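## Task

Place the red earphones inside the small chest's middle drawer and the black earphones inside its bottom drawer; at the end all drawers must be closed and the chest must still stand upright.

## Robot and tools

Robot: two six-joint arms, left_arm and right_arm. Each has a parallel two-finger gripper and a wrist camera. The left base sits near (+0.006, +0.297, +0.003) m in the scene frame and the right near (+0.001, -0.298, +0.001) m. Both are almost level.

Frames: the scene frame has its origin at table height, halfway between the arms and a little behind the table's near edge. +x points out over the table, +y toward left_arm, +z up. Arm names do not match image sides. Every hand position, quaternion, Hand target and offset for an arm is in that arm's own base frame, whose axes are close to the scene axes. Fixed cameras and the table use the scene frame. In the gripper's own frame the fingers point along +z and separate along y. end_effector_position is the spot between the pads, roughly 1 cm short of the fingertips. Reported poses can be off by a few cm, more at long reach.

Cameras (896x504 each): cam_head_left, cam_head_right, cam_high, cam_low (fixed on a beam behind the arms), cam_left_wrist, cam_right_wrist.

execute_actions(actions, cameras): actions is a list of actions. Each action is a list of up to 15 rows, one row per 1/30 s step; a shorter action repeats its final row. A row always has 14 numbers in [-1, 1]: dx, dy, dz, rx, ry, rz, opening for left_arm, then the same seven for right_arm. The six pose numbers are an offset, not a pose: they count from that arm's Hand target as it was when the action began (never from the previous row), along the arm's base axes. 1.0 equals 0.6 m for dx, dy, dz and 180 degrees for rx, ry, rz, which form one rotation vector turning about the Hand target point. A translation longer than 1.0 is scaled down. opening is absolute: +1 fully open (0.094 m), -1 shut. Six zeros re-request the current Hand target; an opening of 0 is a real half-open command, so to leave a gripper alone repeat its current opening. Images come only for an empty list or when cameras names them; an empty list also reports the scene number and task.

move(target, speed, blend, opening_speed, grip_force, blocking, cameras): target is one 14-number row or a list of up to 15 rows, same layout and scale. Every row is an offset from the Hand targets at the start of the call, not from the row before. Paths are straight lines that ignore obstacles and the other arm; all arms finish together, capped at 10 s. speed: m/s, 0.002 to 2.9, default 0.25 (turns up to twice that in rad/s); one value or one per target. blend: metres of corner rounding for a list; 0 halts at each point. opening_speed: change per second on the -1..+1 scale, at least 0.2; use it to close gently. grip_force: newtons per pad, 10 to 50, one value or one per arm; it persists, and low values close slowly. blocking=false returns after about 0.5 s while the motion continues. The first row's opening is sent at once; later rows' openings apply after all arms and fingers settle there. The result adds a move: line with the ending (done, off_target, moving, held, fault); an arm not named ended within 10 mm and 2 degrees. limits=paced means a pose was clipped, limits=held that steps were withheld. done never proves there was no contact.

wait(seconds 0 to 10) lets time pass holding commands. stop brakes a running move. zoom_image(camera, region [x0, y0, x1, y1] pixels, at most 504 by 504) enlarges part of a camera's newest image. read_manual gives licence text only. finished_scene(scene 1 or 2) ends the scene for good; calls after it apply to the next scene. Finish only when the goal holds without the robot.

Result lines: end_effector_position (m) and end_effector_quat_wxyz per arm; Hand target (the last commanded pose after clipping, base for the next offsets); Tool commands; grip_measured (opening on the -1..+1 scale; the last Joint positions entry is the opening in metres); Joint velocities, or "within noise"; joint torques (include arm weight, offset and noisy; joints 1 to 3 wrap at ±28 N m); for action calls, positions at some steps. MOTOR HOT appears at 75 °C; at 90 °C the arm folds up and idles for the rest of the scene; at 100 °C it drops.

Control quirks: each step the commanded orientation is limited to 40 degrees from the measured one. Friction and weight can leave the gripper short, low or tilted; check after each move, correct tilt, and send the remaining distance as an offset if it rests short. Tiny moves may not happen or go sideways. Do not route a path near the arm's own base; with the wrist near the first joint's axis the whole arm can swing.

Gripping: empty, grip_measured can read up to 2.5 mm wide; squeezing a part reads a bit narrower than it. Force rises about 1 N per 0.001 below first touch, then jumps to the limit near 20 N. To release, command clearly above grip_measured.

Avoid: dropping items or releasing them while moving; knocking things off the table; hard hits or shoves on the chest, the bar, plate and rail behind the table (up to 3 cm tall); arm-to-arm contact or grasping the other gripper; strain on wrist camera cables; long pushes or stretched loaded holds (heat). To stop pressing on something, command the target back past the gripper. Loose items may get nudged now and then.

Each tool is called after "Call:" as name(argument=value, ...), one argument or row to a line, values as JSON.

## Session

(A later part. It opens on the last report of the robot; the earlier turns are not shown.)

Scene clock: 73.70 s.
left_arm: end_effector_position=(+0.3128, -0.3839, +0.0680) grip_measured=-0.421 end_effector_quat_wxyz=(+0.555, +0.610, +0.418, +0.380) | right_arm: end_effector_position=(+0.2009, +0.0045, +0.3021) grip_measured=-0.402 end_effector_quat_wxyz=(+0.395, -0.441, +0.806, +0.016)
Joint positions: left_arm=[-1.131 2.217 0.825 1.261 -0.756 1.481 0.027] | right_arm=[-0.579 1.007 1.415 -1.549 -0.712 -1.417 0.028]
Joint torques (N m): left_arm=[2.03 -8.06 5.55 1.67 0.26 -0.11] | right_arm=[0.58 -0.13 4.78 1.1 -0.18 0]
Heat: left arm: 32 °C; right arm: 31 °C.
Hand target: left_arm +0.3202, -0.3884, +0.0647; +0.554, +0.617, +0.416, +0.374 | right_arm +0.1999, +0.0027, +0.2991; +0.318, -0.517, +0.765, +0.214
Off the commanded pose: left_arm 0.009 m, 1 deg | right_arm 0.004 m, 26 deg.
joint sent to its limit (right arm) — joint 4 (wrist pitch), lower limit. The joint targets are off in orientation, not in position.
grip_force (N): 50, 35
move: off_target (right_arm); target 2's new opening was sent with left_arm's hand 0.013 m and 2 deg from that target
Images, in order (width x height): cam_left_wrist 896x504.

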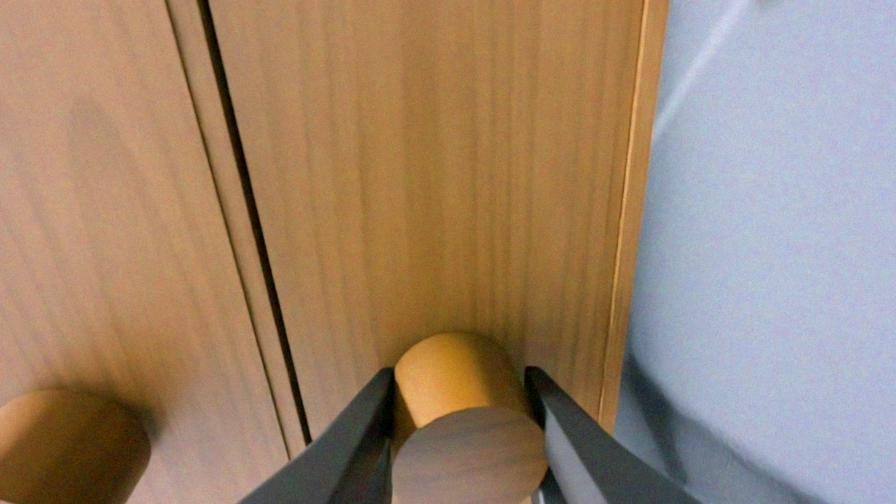

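Call:
move(
  target=[
    [-0.17,0.062,0,0,0,0,-1,0,0,0,0,0,0,-0.4],
    [-0.17,0.062,0,0,0,0,0.2,0,0,0,0,0,0,-0.4],
    [-0.27,0.1,0,0,0,0,0.2,0,0,0,0,0,0,-0.4],
    [-0.24,0.25,0.15,-0.1,0.08,0.09,0.2,0,0,0,0,0,0,-0.4],
    [-0.133,0.497,0.225,-0.393,0.323,0.377,0.2,0,0,0,0,0,0,-0.4],
  ],
  speed=[0.12,0.2,0.2,0.35,0.4],
  blend=[0,0,0.01,0.05,0],
  cameras=["cam_left_wrist","cam_head_left","cam_high"],
)

Call:
zoom_image(
  camera="cam_head_left",
  region=[400, 180, 540, 340],
)

Scene clock: 79.73 s.
left_arm: end_effector_position=(+0.2357, -0.0891, +0.1872) grip_measured=+0.198 end_effector_quat_wxyz=(+0.247, +0.009, +0.969, +0.009) | right_arm: end_effector_position=(+0.2009, +0.0045, +0.3021) grip_measured=-0.402 end_effector_quat_wxyz=(+0.395, -0.441, +0.806, +0.016)
Joint positions: left_arm=[-0.54 1.105 1.097 -1.132 -0.26 -0.464 0.056] | right_arm=[-0.579 1.007 1.415 -1.549 -0.712 -1.417 0.028]
Joint torques (N m): left_arm=[1.13 -2.1 8.79 1.03 -0.18 -0.07] | right_arm=[0.57 -0.12 4.78 1.1 -0.18 0]
Heat: left arm: 32 °C; right arm: 30 °C.
Hand target: left_arm +0.2405, -0.0902, +0.1997; +0.258, +0.000, +0.966, +0.000 | right_arm +0.1999, +0.0027, +0.2991; +0.318, -0.517, +0.765, +0.214
Off the commanded pose: left_arm 0.013 m, 2 deg | right_arm 0.004 m, 26 deg.
joint sent to its limit (right arm) — joint 4 (wrist pitch), lower limit. The joint targets are off in orientation, not in position.
grip_force (N): 50, 35
move: off_target (left_arm, right_arm)
Images, in order (width x height): cam_head_left 896x504, cam_high 896x504, cam_left_wrist 896x504.

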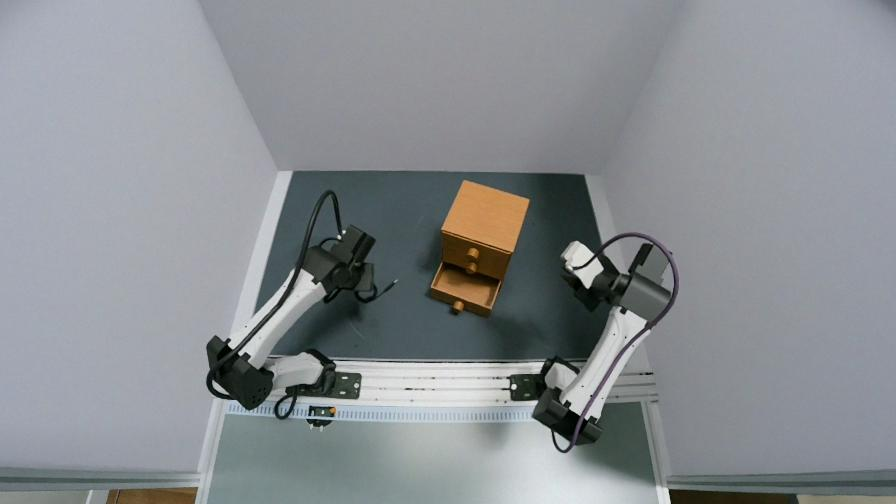

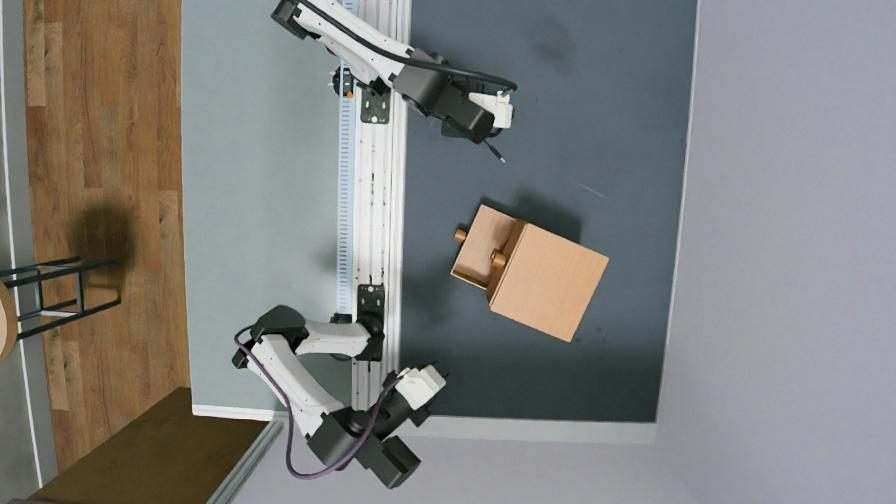

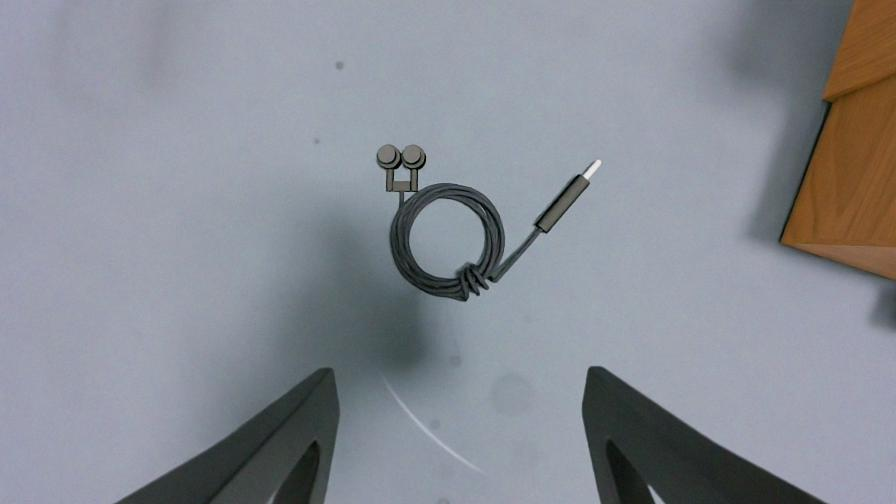

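Scaled by 3.150 from the camera's 896x504 image, which has a finer 1280x720 frame.

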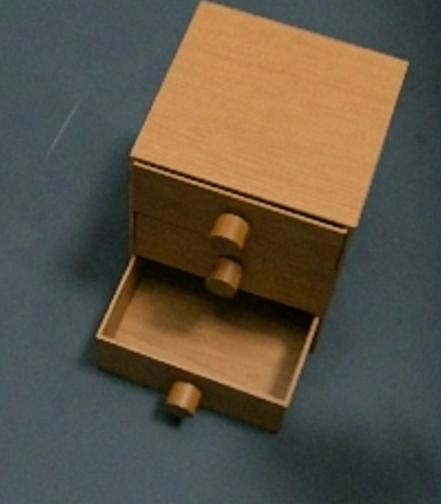

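Call:
move(
  target=[0.092,0.055,-0.19,0,0.118,0,-0.1,0,0,0,0,0,0,-0.4],
  cameras=["cam_left_wrist"],
)

Scene clock: 82.63 s.
left_arm: end_effector_position=(+0.2813, -0.0549, +0.0745) grip_measured=-0.098 end_effector_quat_wxyz=(+0.050, -0.001, +0.999, +0.009) | right_arm: end_effector_position=(+0.2009, +0.0045, +0.3021) grip_measured=-0.402 end_effector_quat_wxyz=(+0.395, -0.441, +0.806, +0.016)
Joint positions: left_arm=[-0.216 1.562 1.097 -1.013 -0.039 -0.217 0.042] | right_arm=[-0.579 1.007 1.415 -1.549 -0.712 -1.417 0.028]
Joint torques (N m): left_arm=[0.99 -6.23 7.98 0.62 -0.02 0.13] | right_arm=[0.57 -0.12 4.78 1.1 -0.18 0]
Heat: left arm: 33 °C; right arm: 30 °C.
Hand target: left_arm +0.2956, -0.0571, +0.0857; +0.076, +0.000, +0.997, +0.000 | right_arm +0.1999, +0.0027, +0.2991; +0.318, -0.517, +0.765, +0.214
Off the commanded pose: left_arm 0.018 m, 3 deg | right_arm 0.004 m, 26 deg.
joint sent to its limit (right arm) — joint 4 (wrist pitch), lower limit. The joint targets are off in orientation, not in position.
grip_force (N): 50, 35
move: off_target (left_arm, right_arm)
Images, in order (width x height): cam_left_wrist 896x504.

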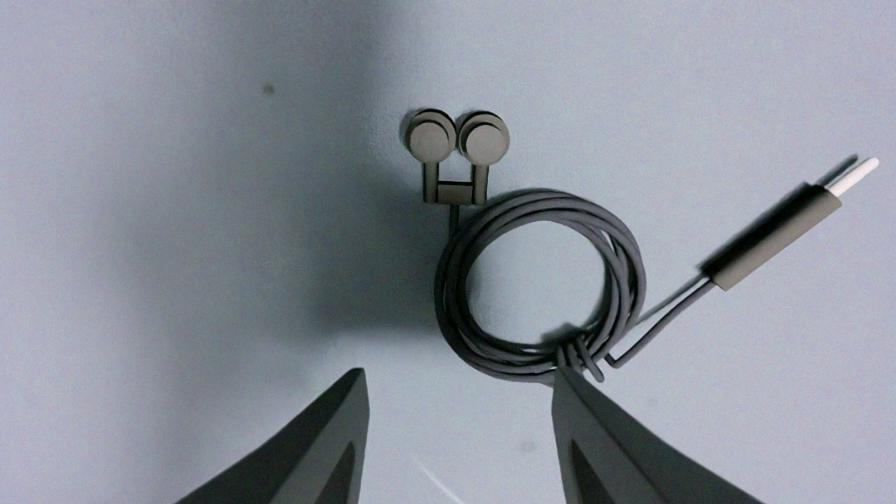

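Call:
move(
  target=[-0.008,0,-0.09,0,0,0,-0.1,0,0,0,0,0,0,-0.4],
  speed=0.15,
  cameras=["cam_left_wrist"],
)

Scene clock: 84.20 s.
left_arm: end_effector_position=(+0.2895, -0.0569, +0.0335) grip_measured=-0.098 end_effector_quat_wxyz=(+0.071, -0.002, +0.997, +0.003) | right_arm: end_effector_position=(+0.2009, +0.0045, +0.3021) grip_measured=-0.402 end_effector_quat_wxyz=(+0.395, -0.441, +0.806, +0.016)
Joint positions: left_arm=[-0.216 1.603 0.962 -0.792 -0.038 -0.217 0.042] | right_arm=[-0.579 1.007 1.415 -1.549 -0.712 -1.417 0.028]
Joint torques (N m): left_arm=[0.68 -5.82 4.27 0.79 -0.04 0.07] | right_arm=[0.58 -0.12 4.78 1.1 -0.18 0]
Heat: left arm: 33 °C; right arm: 30 °C.
Hand target: left_arm +0.2908, -0.0571, +0.0317; +0.076, +0.000, +0.997, +0.000 | right_arm +0.1999, +0.0027, +0.2991; +0.318, -0.517, +0.765, +0.214
Off the commanded pose: left_arm 0.002 m, 1 deg | right_arm 0.004 m, 26 deg.
joint sent to its limit (right arm) — joint 4 (wrist pitch), lower limit. The joint targets are off in orientation, not in position.
grip_force (N): 50, 35
move: off_target (right_arm)
Images, in order (width x height): cam_left_wrist 896x504.

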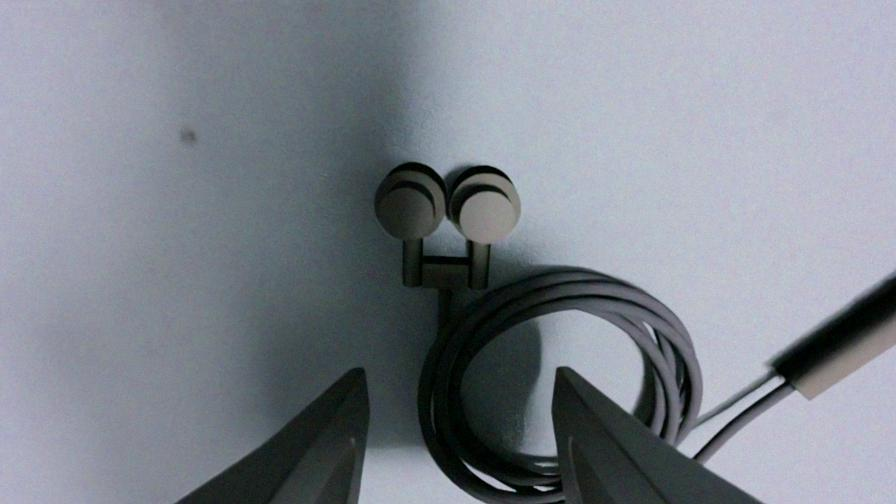

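Call:
move(
  target=[
    [0,0,-0.022,0,0,0,-0.1,0,0,0,0,0,0,-0.4],
    [0,0,-0.022,0,0,0,-1,0,0,0,0,0,0,-0.4],
    [0,0,0.2,0,0,0,-1,0,0,0,0,0,0,-0.4],
    [-0.168,-0.305,0.347,-0.035,-0.1995,-0.107,-1,0,0,0,0,0,0,-0.4],
  ],
  speed=[0.15,0.2,0.25,0.3],
  blend=[0,0,0.05,0],
  grip_force=[35,35],
  cameras=["cam_left_wrist","cam_head_left","cam_high"],
)

Scene clock: 90.37 s.
left_arm: end_effector_position=(+0.1867, -0.2346, +0.2320) grip_measured=-0.910 end_effector_quat_wxyz=(+0.361, +0.172, +0.915, -0.055) | right_arm: end_effector_position=(+0.2009, +0.0045, +0.3021) grip_measured=-0.402 end_effector_quat_wxyz=(+0.395, -0.441, +0.806, +0.016)
Joint positions: left_arm=[-1.204 1.21 1.22 -1.04 -0.545 -0.678 0.004] | right_arm=[-0.579 1.007 1.415 -1.549 -0.712 -1.417 0.028]
Joint torques (N m): left_arm=[-0.35 -2.92 6.63 1.53 -0.71 -0.17] | right_arm=[0.57 -0.13 4.77 1.1 -0.18 0]
Heat: left arm: 32 °C; right arm: 30 °C.
Hand target: left_arm +0.1900, -0.2402, +0.2399; +0.377, +0.160, +0.910, -0.066 | right_arm +0.1999, +0.0027, +0.2991; +0.318, -0.517, +0.765, +0.214
Off the commanded pose: left_arm 0.010 m, 3 deg | right_arm 0.004 m, 26 deg.
joint sent to its limit (right arm) — joint 4 (wrist pitch), lower limit. The joint targets are off in orientation, not in position.
grip_force (N): 35, 35
move: off_target (left_arm, right_arm)
Images, in order (width x height): cam_head_left 896x504, cam_high 896x504, cam_left_wrist 896x504.

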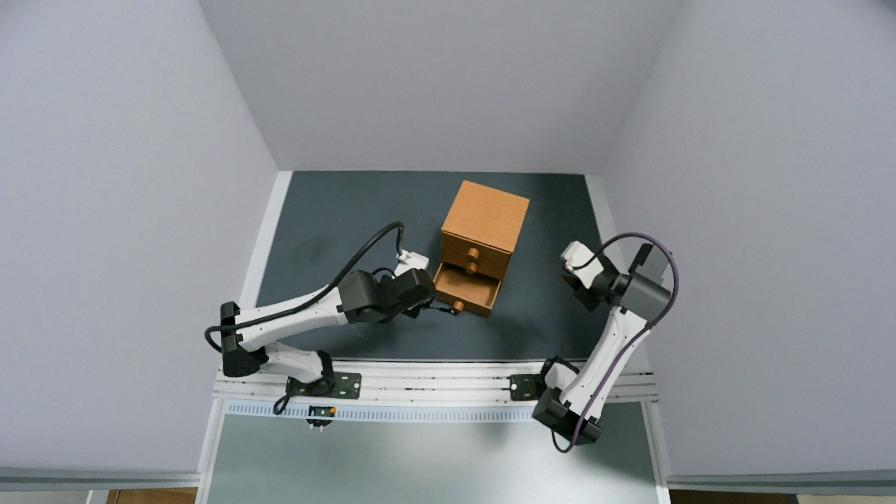

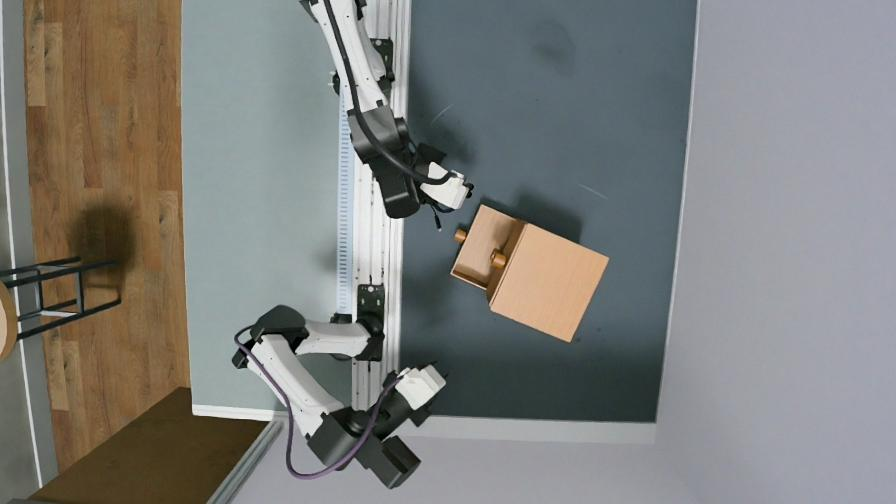

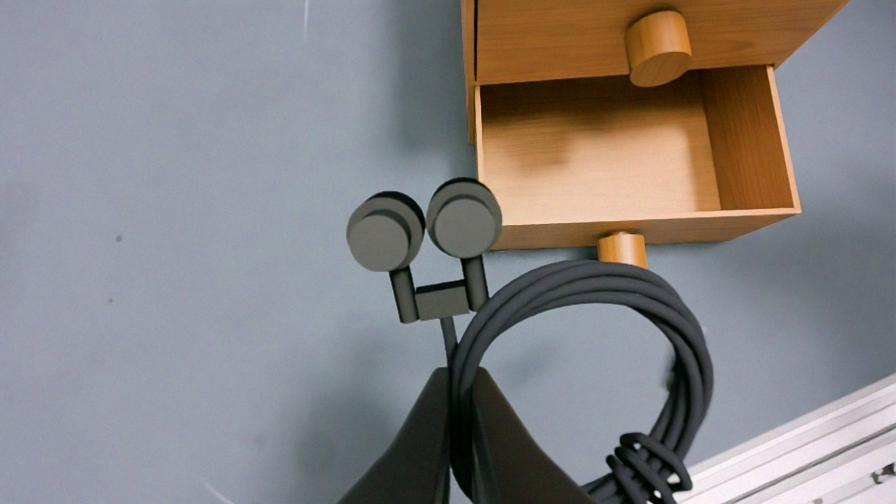

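Call:
move(
  target=[0.192,-0.187,-0.02,-0.0265,-0.073,0,-1,0,0,0,0,0,0,-0.4],
  cameras=["cam_left_wrist","cam_head_left","cam_high"],
)

Call:
zoom_image(
  camera="cam_head_left",
  region=[380, 180, 540, 340],
)

Scene clock: 92.97 s.
left_arm: end_effector_position=(+0.2928, -0.3419, +0.2019) grip_measured=-0.910 end_effector_quat_wxyz=(+0.455, +0.171, +0.872, -0.063) | right_arm: end_effector_position=(+0.2009, +0.0045, +0.3021) grip_measured=-0.402 end_effector_quat_wxyz=(+0.395, -0.441, +0.806, +0.016)
Joint positions: left_arm=[-1.079 1.613 1.279 -0.434 -0.588 -0.435 0.004] | right_arm=[-0.579 1.007 1.415 -1.549 -0.712 -1.417 0.028]
Joint torques (N m): left_arm=[1.03 -6.75 9.84 2.14 -0.58 0.02] | right_arm=[0.57 -0.13 4.78 1.1 -0.17 0]
Heat: left arm: 33 °C; right arm: 30 °C.
Hand target: left_arm +0.3052, -0.3523, +0.2278; +0.485, +0.150, +0.857, -0.085 | right_arm +0.1999, +0.0027, +0.2991; +0.318, -0.517, +0.765, +0.214
Off the commanded pose: left_arm 0.031 m, 5 deg | right_arm 0.004 m, 26 deg.
joint sent to its limit (right arm) — joint 4 (wrist pitch), lower limit. The joint targets are off in orientation, not in position.
grip_force (N): 35, 35
move: off_target (left_arm, right_arm)
Images, in order (width x height): cam_head_left 896x504, cam_high 896x504, cam_left_wrist 896x504.

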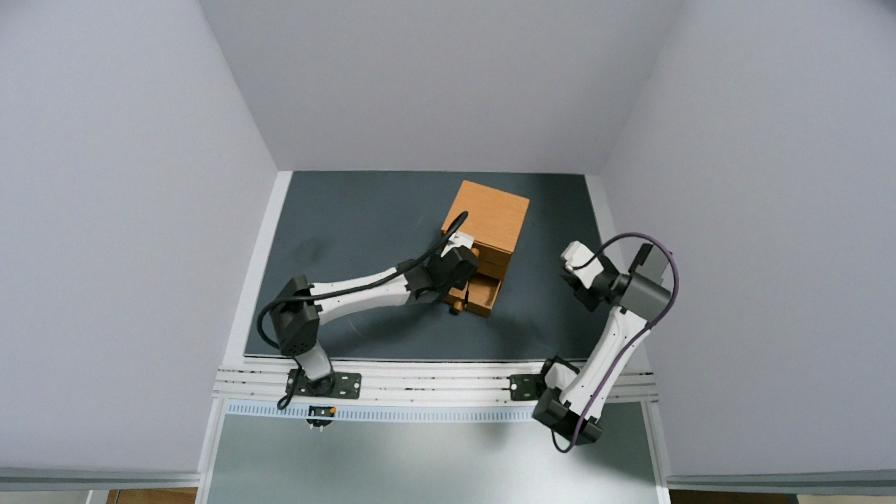

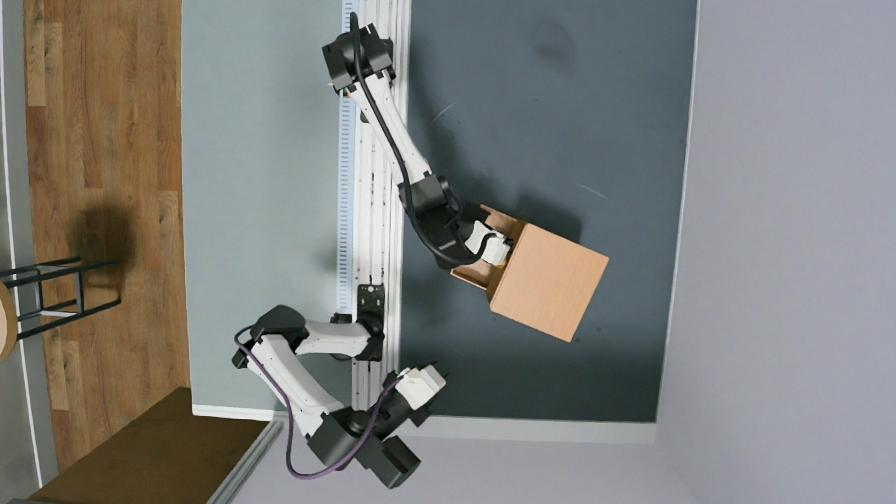

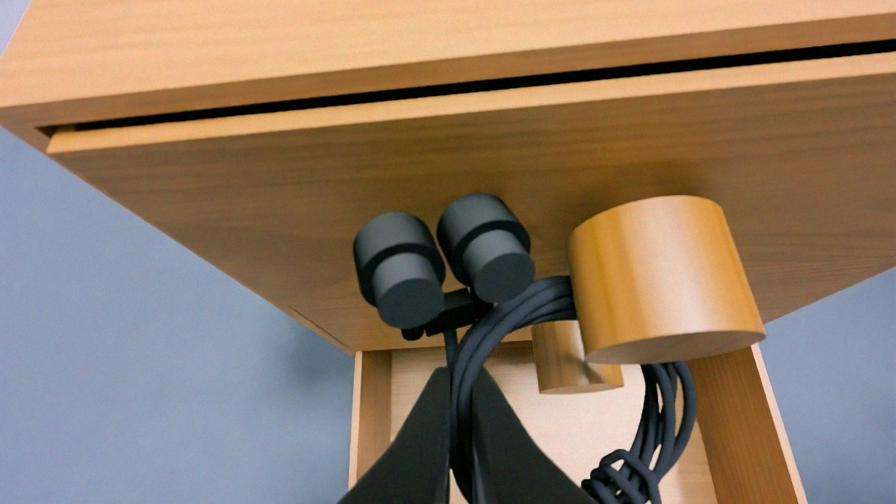

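Scaled by 3.150 from the camera's 896x504 image, which has a finer 1280x720 frame.

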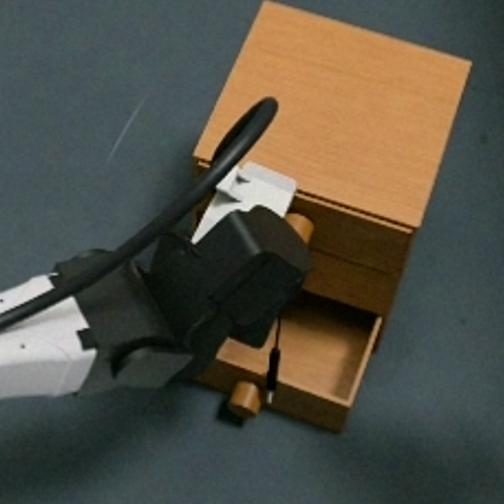

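Call:
move(
  target=[
    [0.03,0.03,0,0,0,0,-1,0,0,0,0,0,0,-0.4],
    [0.03,0.03,-0.1,0,0,0,-1,0,0,0,0,0,0,-0.4],
  ],
  speed=0.12,
  cameras=["cam_left_wrist","cam_head_left","cam_high"],
)

Call:
zoom_image(
  camera="cam_head_left",
  region=[380, 180, 540, 340],
)

Scene clock: 95.60 s.
left_arm: end_effector_position=(+0.3173, -0.3328, +0.1618) grip_measured=-0.911 end_effector_quat_wxyz=(+0.470, +0.160, +0.865, -0.075) | right_arm: end_effector_position=(+0.2009, +0.0045, +0.3021) grip_measured=-0.402 end_effector_quat_wxyz=(+0.395, -0.441, +0.806, +0.016)
Joint positions: left_arm=[-1.006 1.639 1.107 -0.161 -0.543 -0.381 0.004] | right_arm=[-0.579 1.007 1.415 -1.549 -0.712 -1.417 0.028]
Joint torques (N m): left_arm=[1.07 -7.36 5.33 2.32 -0.39 0.07] | right_arm=[0.58 -0.13 4.78 1.11 -0.17 0]
Heat: left arm: 33 °C; right arm: 30 °C.
Hand target: left_arm +0.3231, -0.3344, +0.1678; +0.485, +0.151, +0.857, -0.085 | right_arm +0.1999, +0.0027, +0.2991; +0.318, -0.517, +0.765, +0.214
Off the commanded pose: left_arm 0.009 m, 2 deg | right_arm 0.004 m, 26 deg.
joint sent to its limit (right arm) — joint 4 (wrist pitch), lower limit. The joint targets are off in orientation, not in position.
grip_force (N): 35, 35
move: off_target (right_arm)
Images, in order (width x height): cam_head_left 896x504, cam_high 896x504, cam_left_wrist 896x504.

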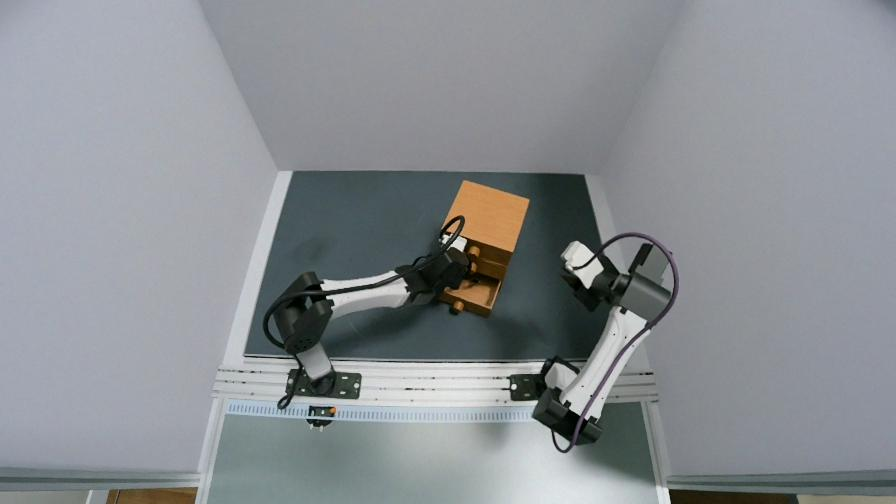

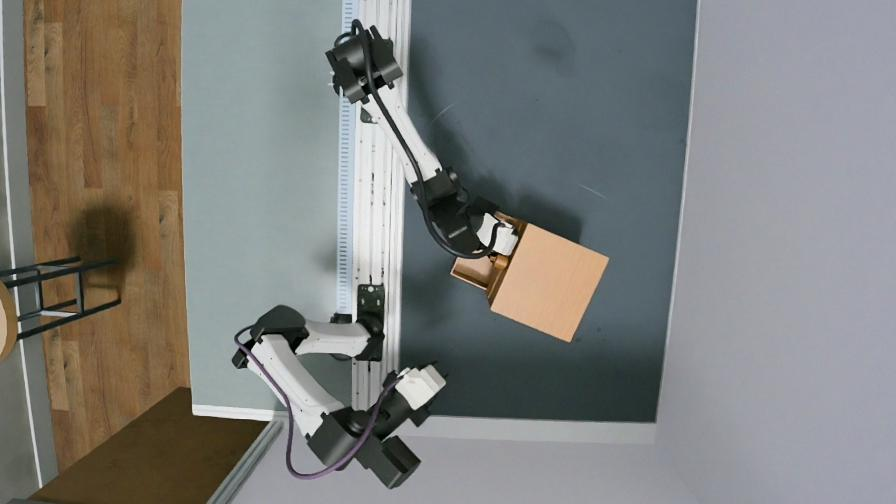

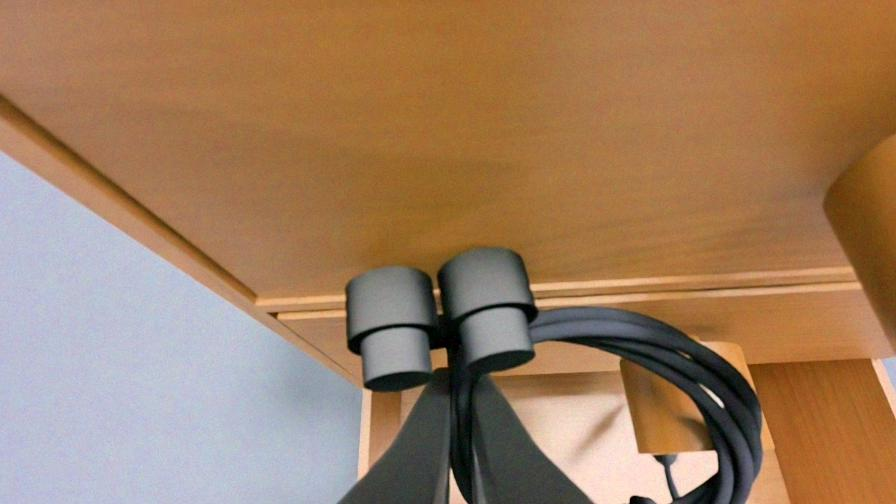

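Scaled by 3.150 from the camera's 896x504 image, which has a finer 1280x720 frame.

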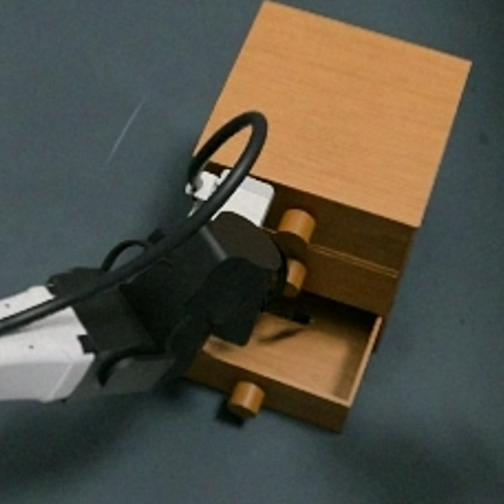

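Call:
move(
  target=[
    [-0.036,0.02,0,0,0,0,-1,0,0,0,0,0,0,-0.4],
    [-0.036,0.02,-0.098,0,0,0,-1,0,0,0,0,0,0,-0.4],
  ],
  speed=0.12,
  cameras=["cam_left_wrist","cam_head_left"],
)

Call:
zoom_image(
  camera="cam_head_left",
  region=[380, 180, 540, 340],
)

Scene clock: 98.10 s.
left_arm: end_effector_position=(+0.3015, -0.3190, +0.1041) grip_measured=-0.911 end_effector_quat_wxyz=(+0.471, +0.160, +0.864, -0.077) | right_arm: end_effector_position=(+0.2009, +0.0045, +0.3021) grip_measured=-0.402 end_effector_quat_wxyz=(+0.395, -0.441, +0.806, +0.016)
Joint positions: left_arm=[-1.024 1.657 0.875 0.086 -0.554 -0.393 0.004] | right_arm=[-0.579 1.007 1.415 -1.549 -0.712 -1.417 0.028]
Joint torques (N m): left_arm=[-0.58 -6.87 4.82 2.19 -0.59 -0.11] | right_arm=[0.58 -0.13 4.78 1.1 -0.18 0]
Heat: left arm: 33 °C; right arm: 30 °C.
Hand target: left_arm +0.3016, -0.3224, +0.1090; +0.485, +0.150, +0.857, -0.085 | right_arm +0.1999, +0.0027, +0.2991; +0.318, -0.517, +0.765, +0.214
Off the commanded pose: left_arm 0.006 m, 2 deg | right_arm 0.004 m, 26 deg.
joint sent to its limit (right arm) — joint 4 (wrist pitch), lower limit. The joint targets are off in orientation, not in position.
grip_force (N): 35, 35
move: off_target (right_arm)
Images, in order (width x height): cam_head_left 896x504, cam_left_wrist 896x504.

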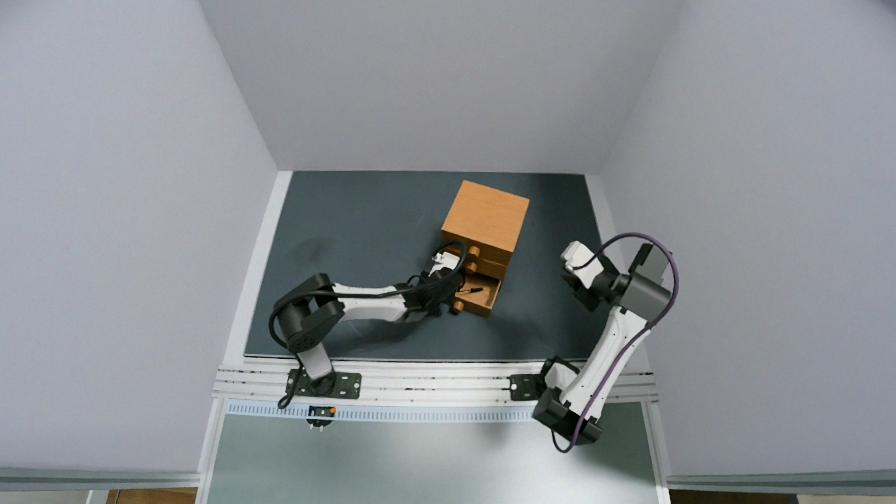

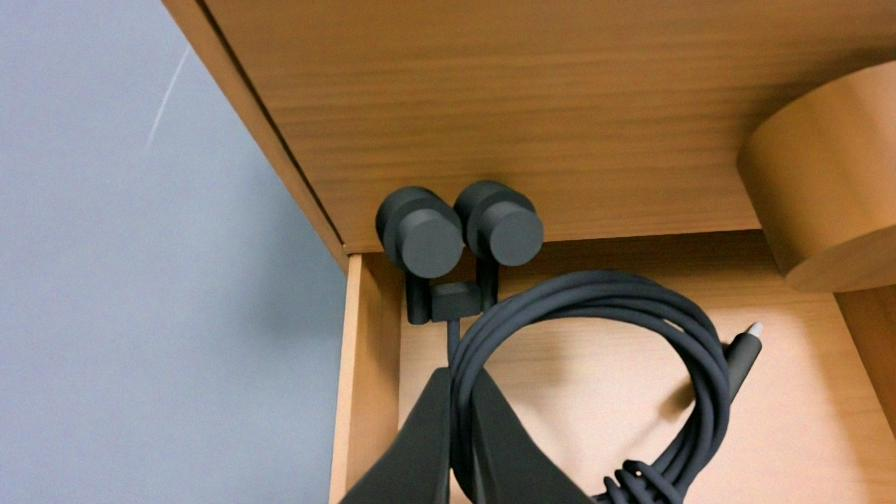

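Scaled by 3.150 from the camera's 896x504 image, which has a finer 1280x720 frame.

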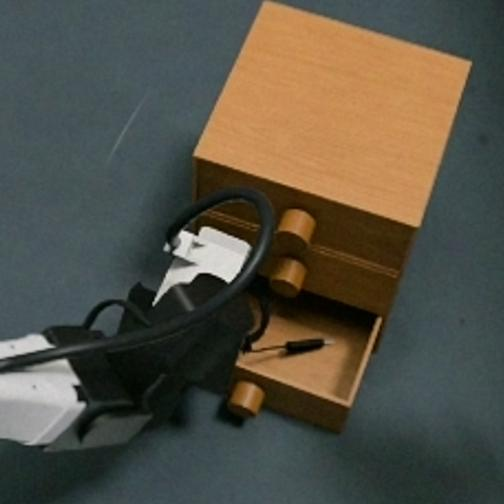

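Call:
move(
  target=[
    [0.012,-0.008,-0.03,0,0,0,-1,0,0,0,0,0,0,-0.4],
    [0.012,-0.008,-0.03,0,0,0,-0.5,0,0,0,0,0,0,-0.4],
    [-0.02,0,0.12,0,0,0,-0.5,0,0,0,0,0,0,-0.4],
    [-0.16,0.04,0.17,0,0,0,-0.5,0,0,0,0,0,0,-0.4],
  ],
  speed=[0.1,0.15,0.15,0.25],
  blend=[0,0,0.03,0],
  cameras=["cam_left_wrist","cam_head_left"],
)

Call:
zoom_image(
  camera="cam_head_left",
  region=[380, 180, 540, 340],
)

Scene clock: 101.73 s.
left_arm: end_effector_position=(+0.2038, -0.2919, +0.1893) grip_measured=-0.502 end_effector_quat_wxyz=(+0.467, +0.171, +0.865, -0.065) | right_arm: end_effector_position=(+0.2009, +0.0045, +0.3021) grip_measured=-0.402 end_effector_quat_wxyz=(+0.395, -0.441, +0.806, +0.016)
Joint positions: left_arm=[-1.304 1.322 0.974 -0.521 -0.757 -0.624 0.023] | right_arm=[-0.579 1.007 1.415 -1.549 -0.712 -1.417 0.028]
Joint torques (N m): left_arm=[-0.4 -5.29 9.37 1.52 -0.78 -0.22] | right_arm=[0.57 -0.12 4.77 1.1 -0.17 0]
Heat: left arm: 33 °C; right arm: 30 °C.
Hand target: left_arm +0.2056, -0.2984, +0.2111; +0.485, +0.150, +0.857, -0.085 | right_arm +0.1999, +0.0027, +0.2991; +0.318, -0.517, +0.765, +0.214
Off the commanded pose: left_arm 0.023 m, 4 deg | right_arm 0.004 m, 26 deg.
joint sent to its limit (right arm) — joint 4 (wrist pitch), lower limit. The joint targets are off in orientation, not in position.
grip_force (N): 35, 35
move: off_target (left_arm, right_arm)
Images, in order (width x height): cam_head_left 896x504, cam_left_wrist 896x504.

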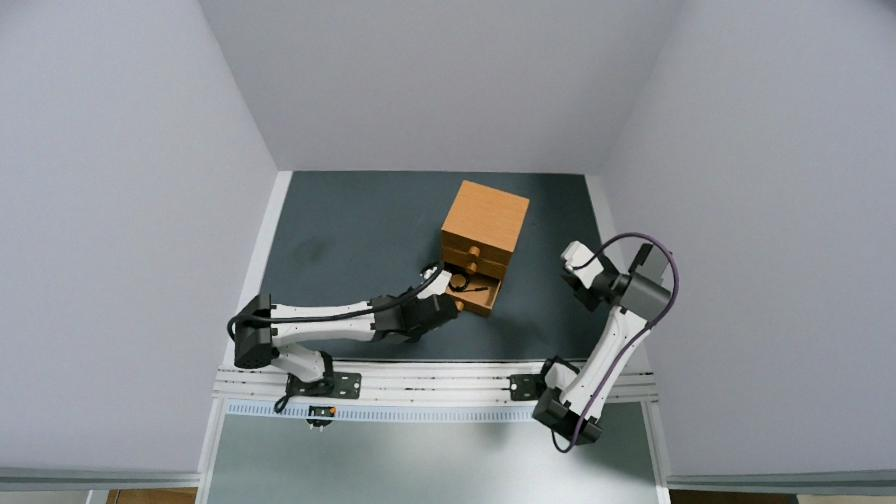

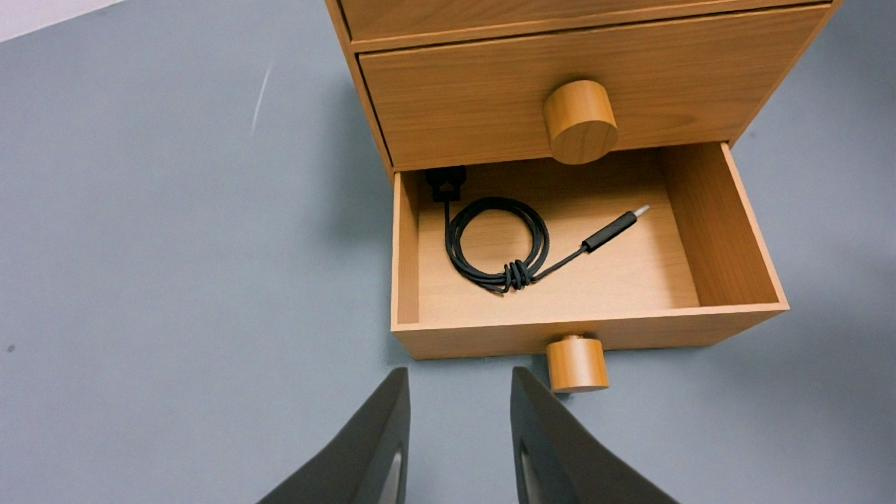

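Scaled by 3.150 from the camera's 896x504 image, which has a finer 1280x720 frame.

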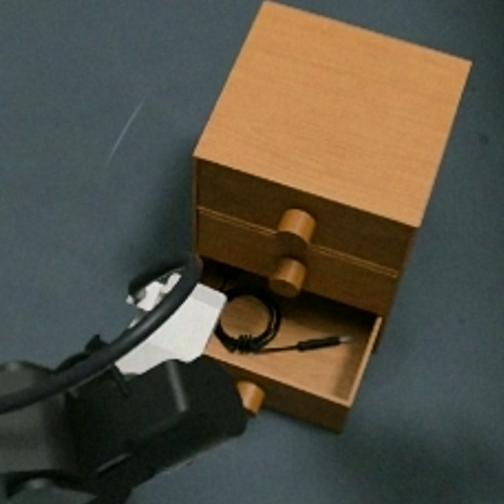

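Call:
move(
  target=[
    [-0.066,-0.1,-0.21,-0.02,-0.056,0,-1,0,0,0,0,0,0,-0.4],
    [0.182,-0.19,-0.21,-0.02,-0.056,0,-1,0,0,0,0,0,0,-0.4],
    [-0.05,-0.1,-0.21,-0.02,-0.056,0,-1,0,0,0,0,0,0,-0.4],
    [-0.07,-0.08,-0.03,-0.02,-0.056,0,-1,0,0,0,0,0,0,-0.4],
  ],
  speed=[0.25,0.1,0.2,0.2],
  cameras=["cam_left_wrist","cam_head_left","cam_low"],
)

Call:
zoom_image(
  camera="cam_low",
  region=[440, 140, 620, 300],
)

Scene clock: 108.77 s.
left_arm: end_effector_position=(+0.1656, -0.3385, +0.1716) grip_measured=-0.994 end_effector_quat_wxyz=(+0.551, +0.167, +0.815, -0.072) | right_arm: end_effector_position=(+0.2009, +0.0045, +0.3021) grip_measured=-0.402 end_effector_quat_wxyz=(+0.395, -0.441, +0.806, +0.016)
Joint positions: left_arm=[-1.523 1.491 0.914 -0.263 -1.032 -0.693 0] | right_arm=[-0.579 1.007 1.415 -1.549 -0.712 -1.417 0.028]
Joint torques (N m): left_arm=[-0.77 -6.72 8.96 1.45 -0.87 -0.24] | right_arm=[0.58 -0.13 4.78 1.1 -0.17 0]
Heat: left arm: 34 °C; right arm: 29 °C.
Hand target: left_arm +0.1635, -0.3464, +0.1931; +0.563, +0.142, +0.808, -0.098 | right_arm +0.1999, +0.0027, +0.2991; +0.318, -0.517, +0.765, +0.214
Off the commanded pose: left_arm 0.023 m, 4 deg | right_arm 0.004 m, 26 deg.
joint sent to its limit (right arm) — joint 4 (wrist pitch), lower limit. The joint targets are off in orientation, not in position.
grip_force (N): 35, 35
move: off_target (left_arm, right_arm)
Images, in order (width x height): cam_head_left 896x504, cam_low 896x504, cam_left_wrist 896x504.

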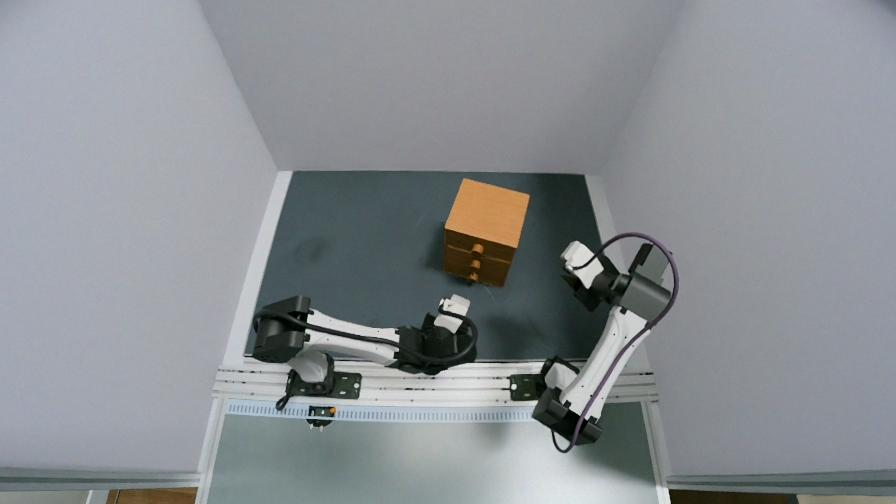

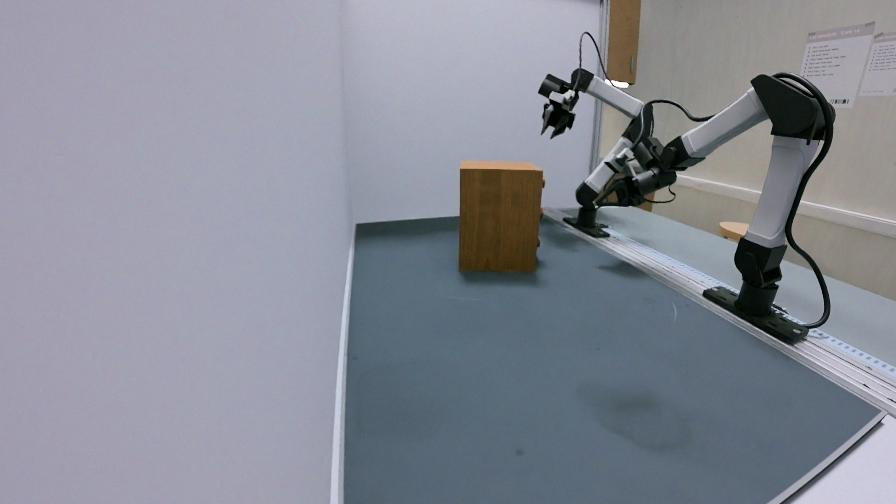

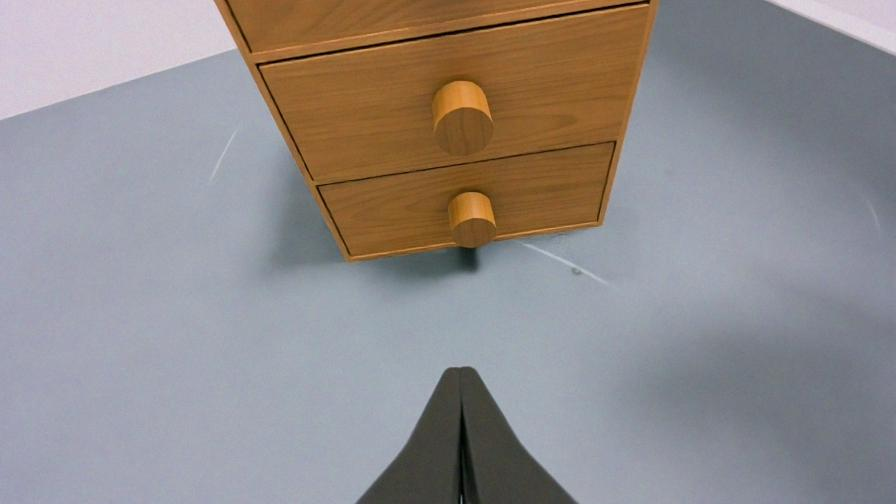

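Scaled by 2.800 from the camera's 896x504 image, which has a finer 1280x720 frame.

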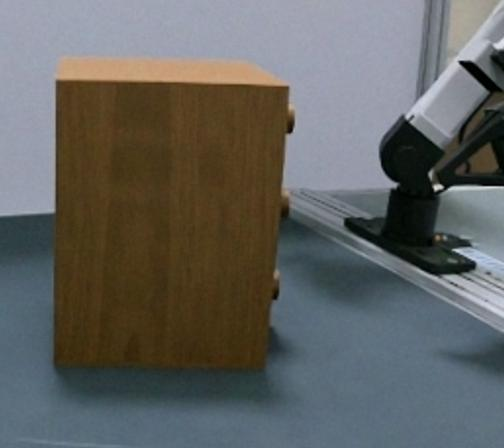

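Call:
zoom_image(
  camera="cam_head_left",
  region=[435, 170, 535, 295],
)

Call:
zoom_image(
  camera="cam_left_wrist",
  region=[210, 0, 670, 270],
)

Scaled by 4.032 from the camera's 896x504 image, which has a finer 1280x720 frame.

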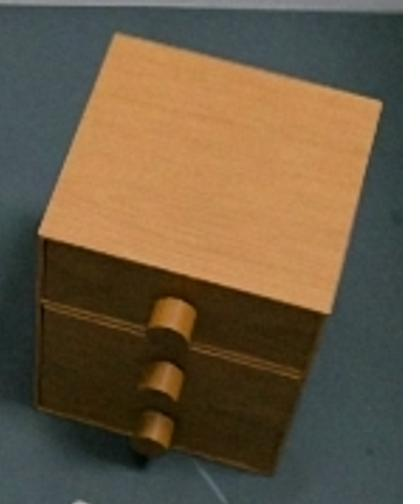

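Scaled by 1.096 from the camera's 896x504 image, which has a finer 1280x720 frame.

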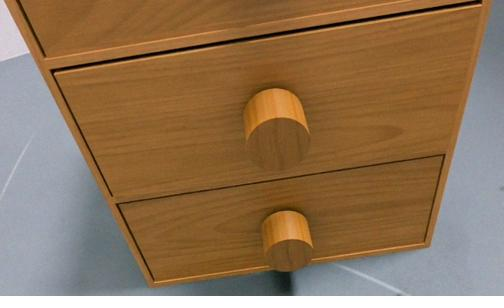

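Call:
finished_scene(
  scene=1,
)

The scene is finished: the task was done.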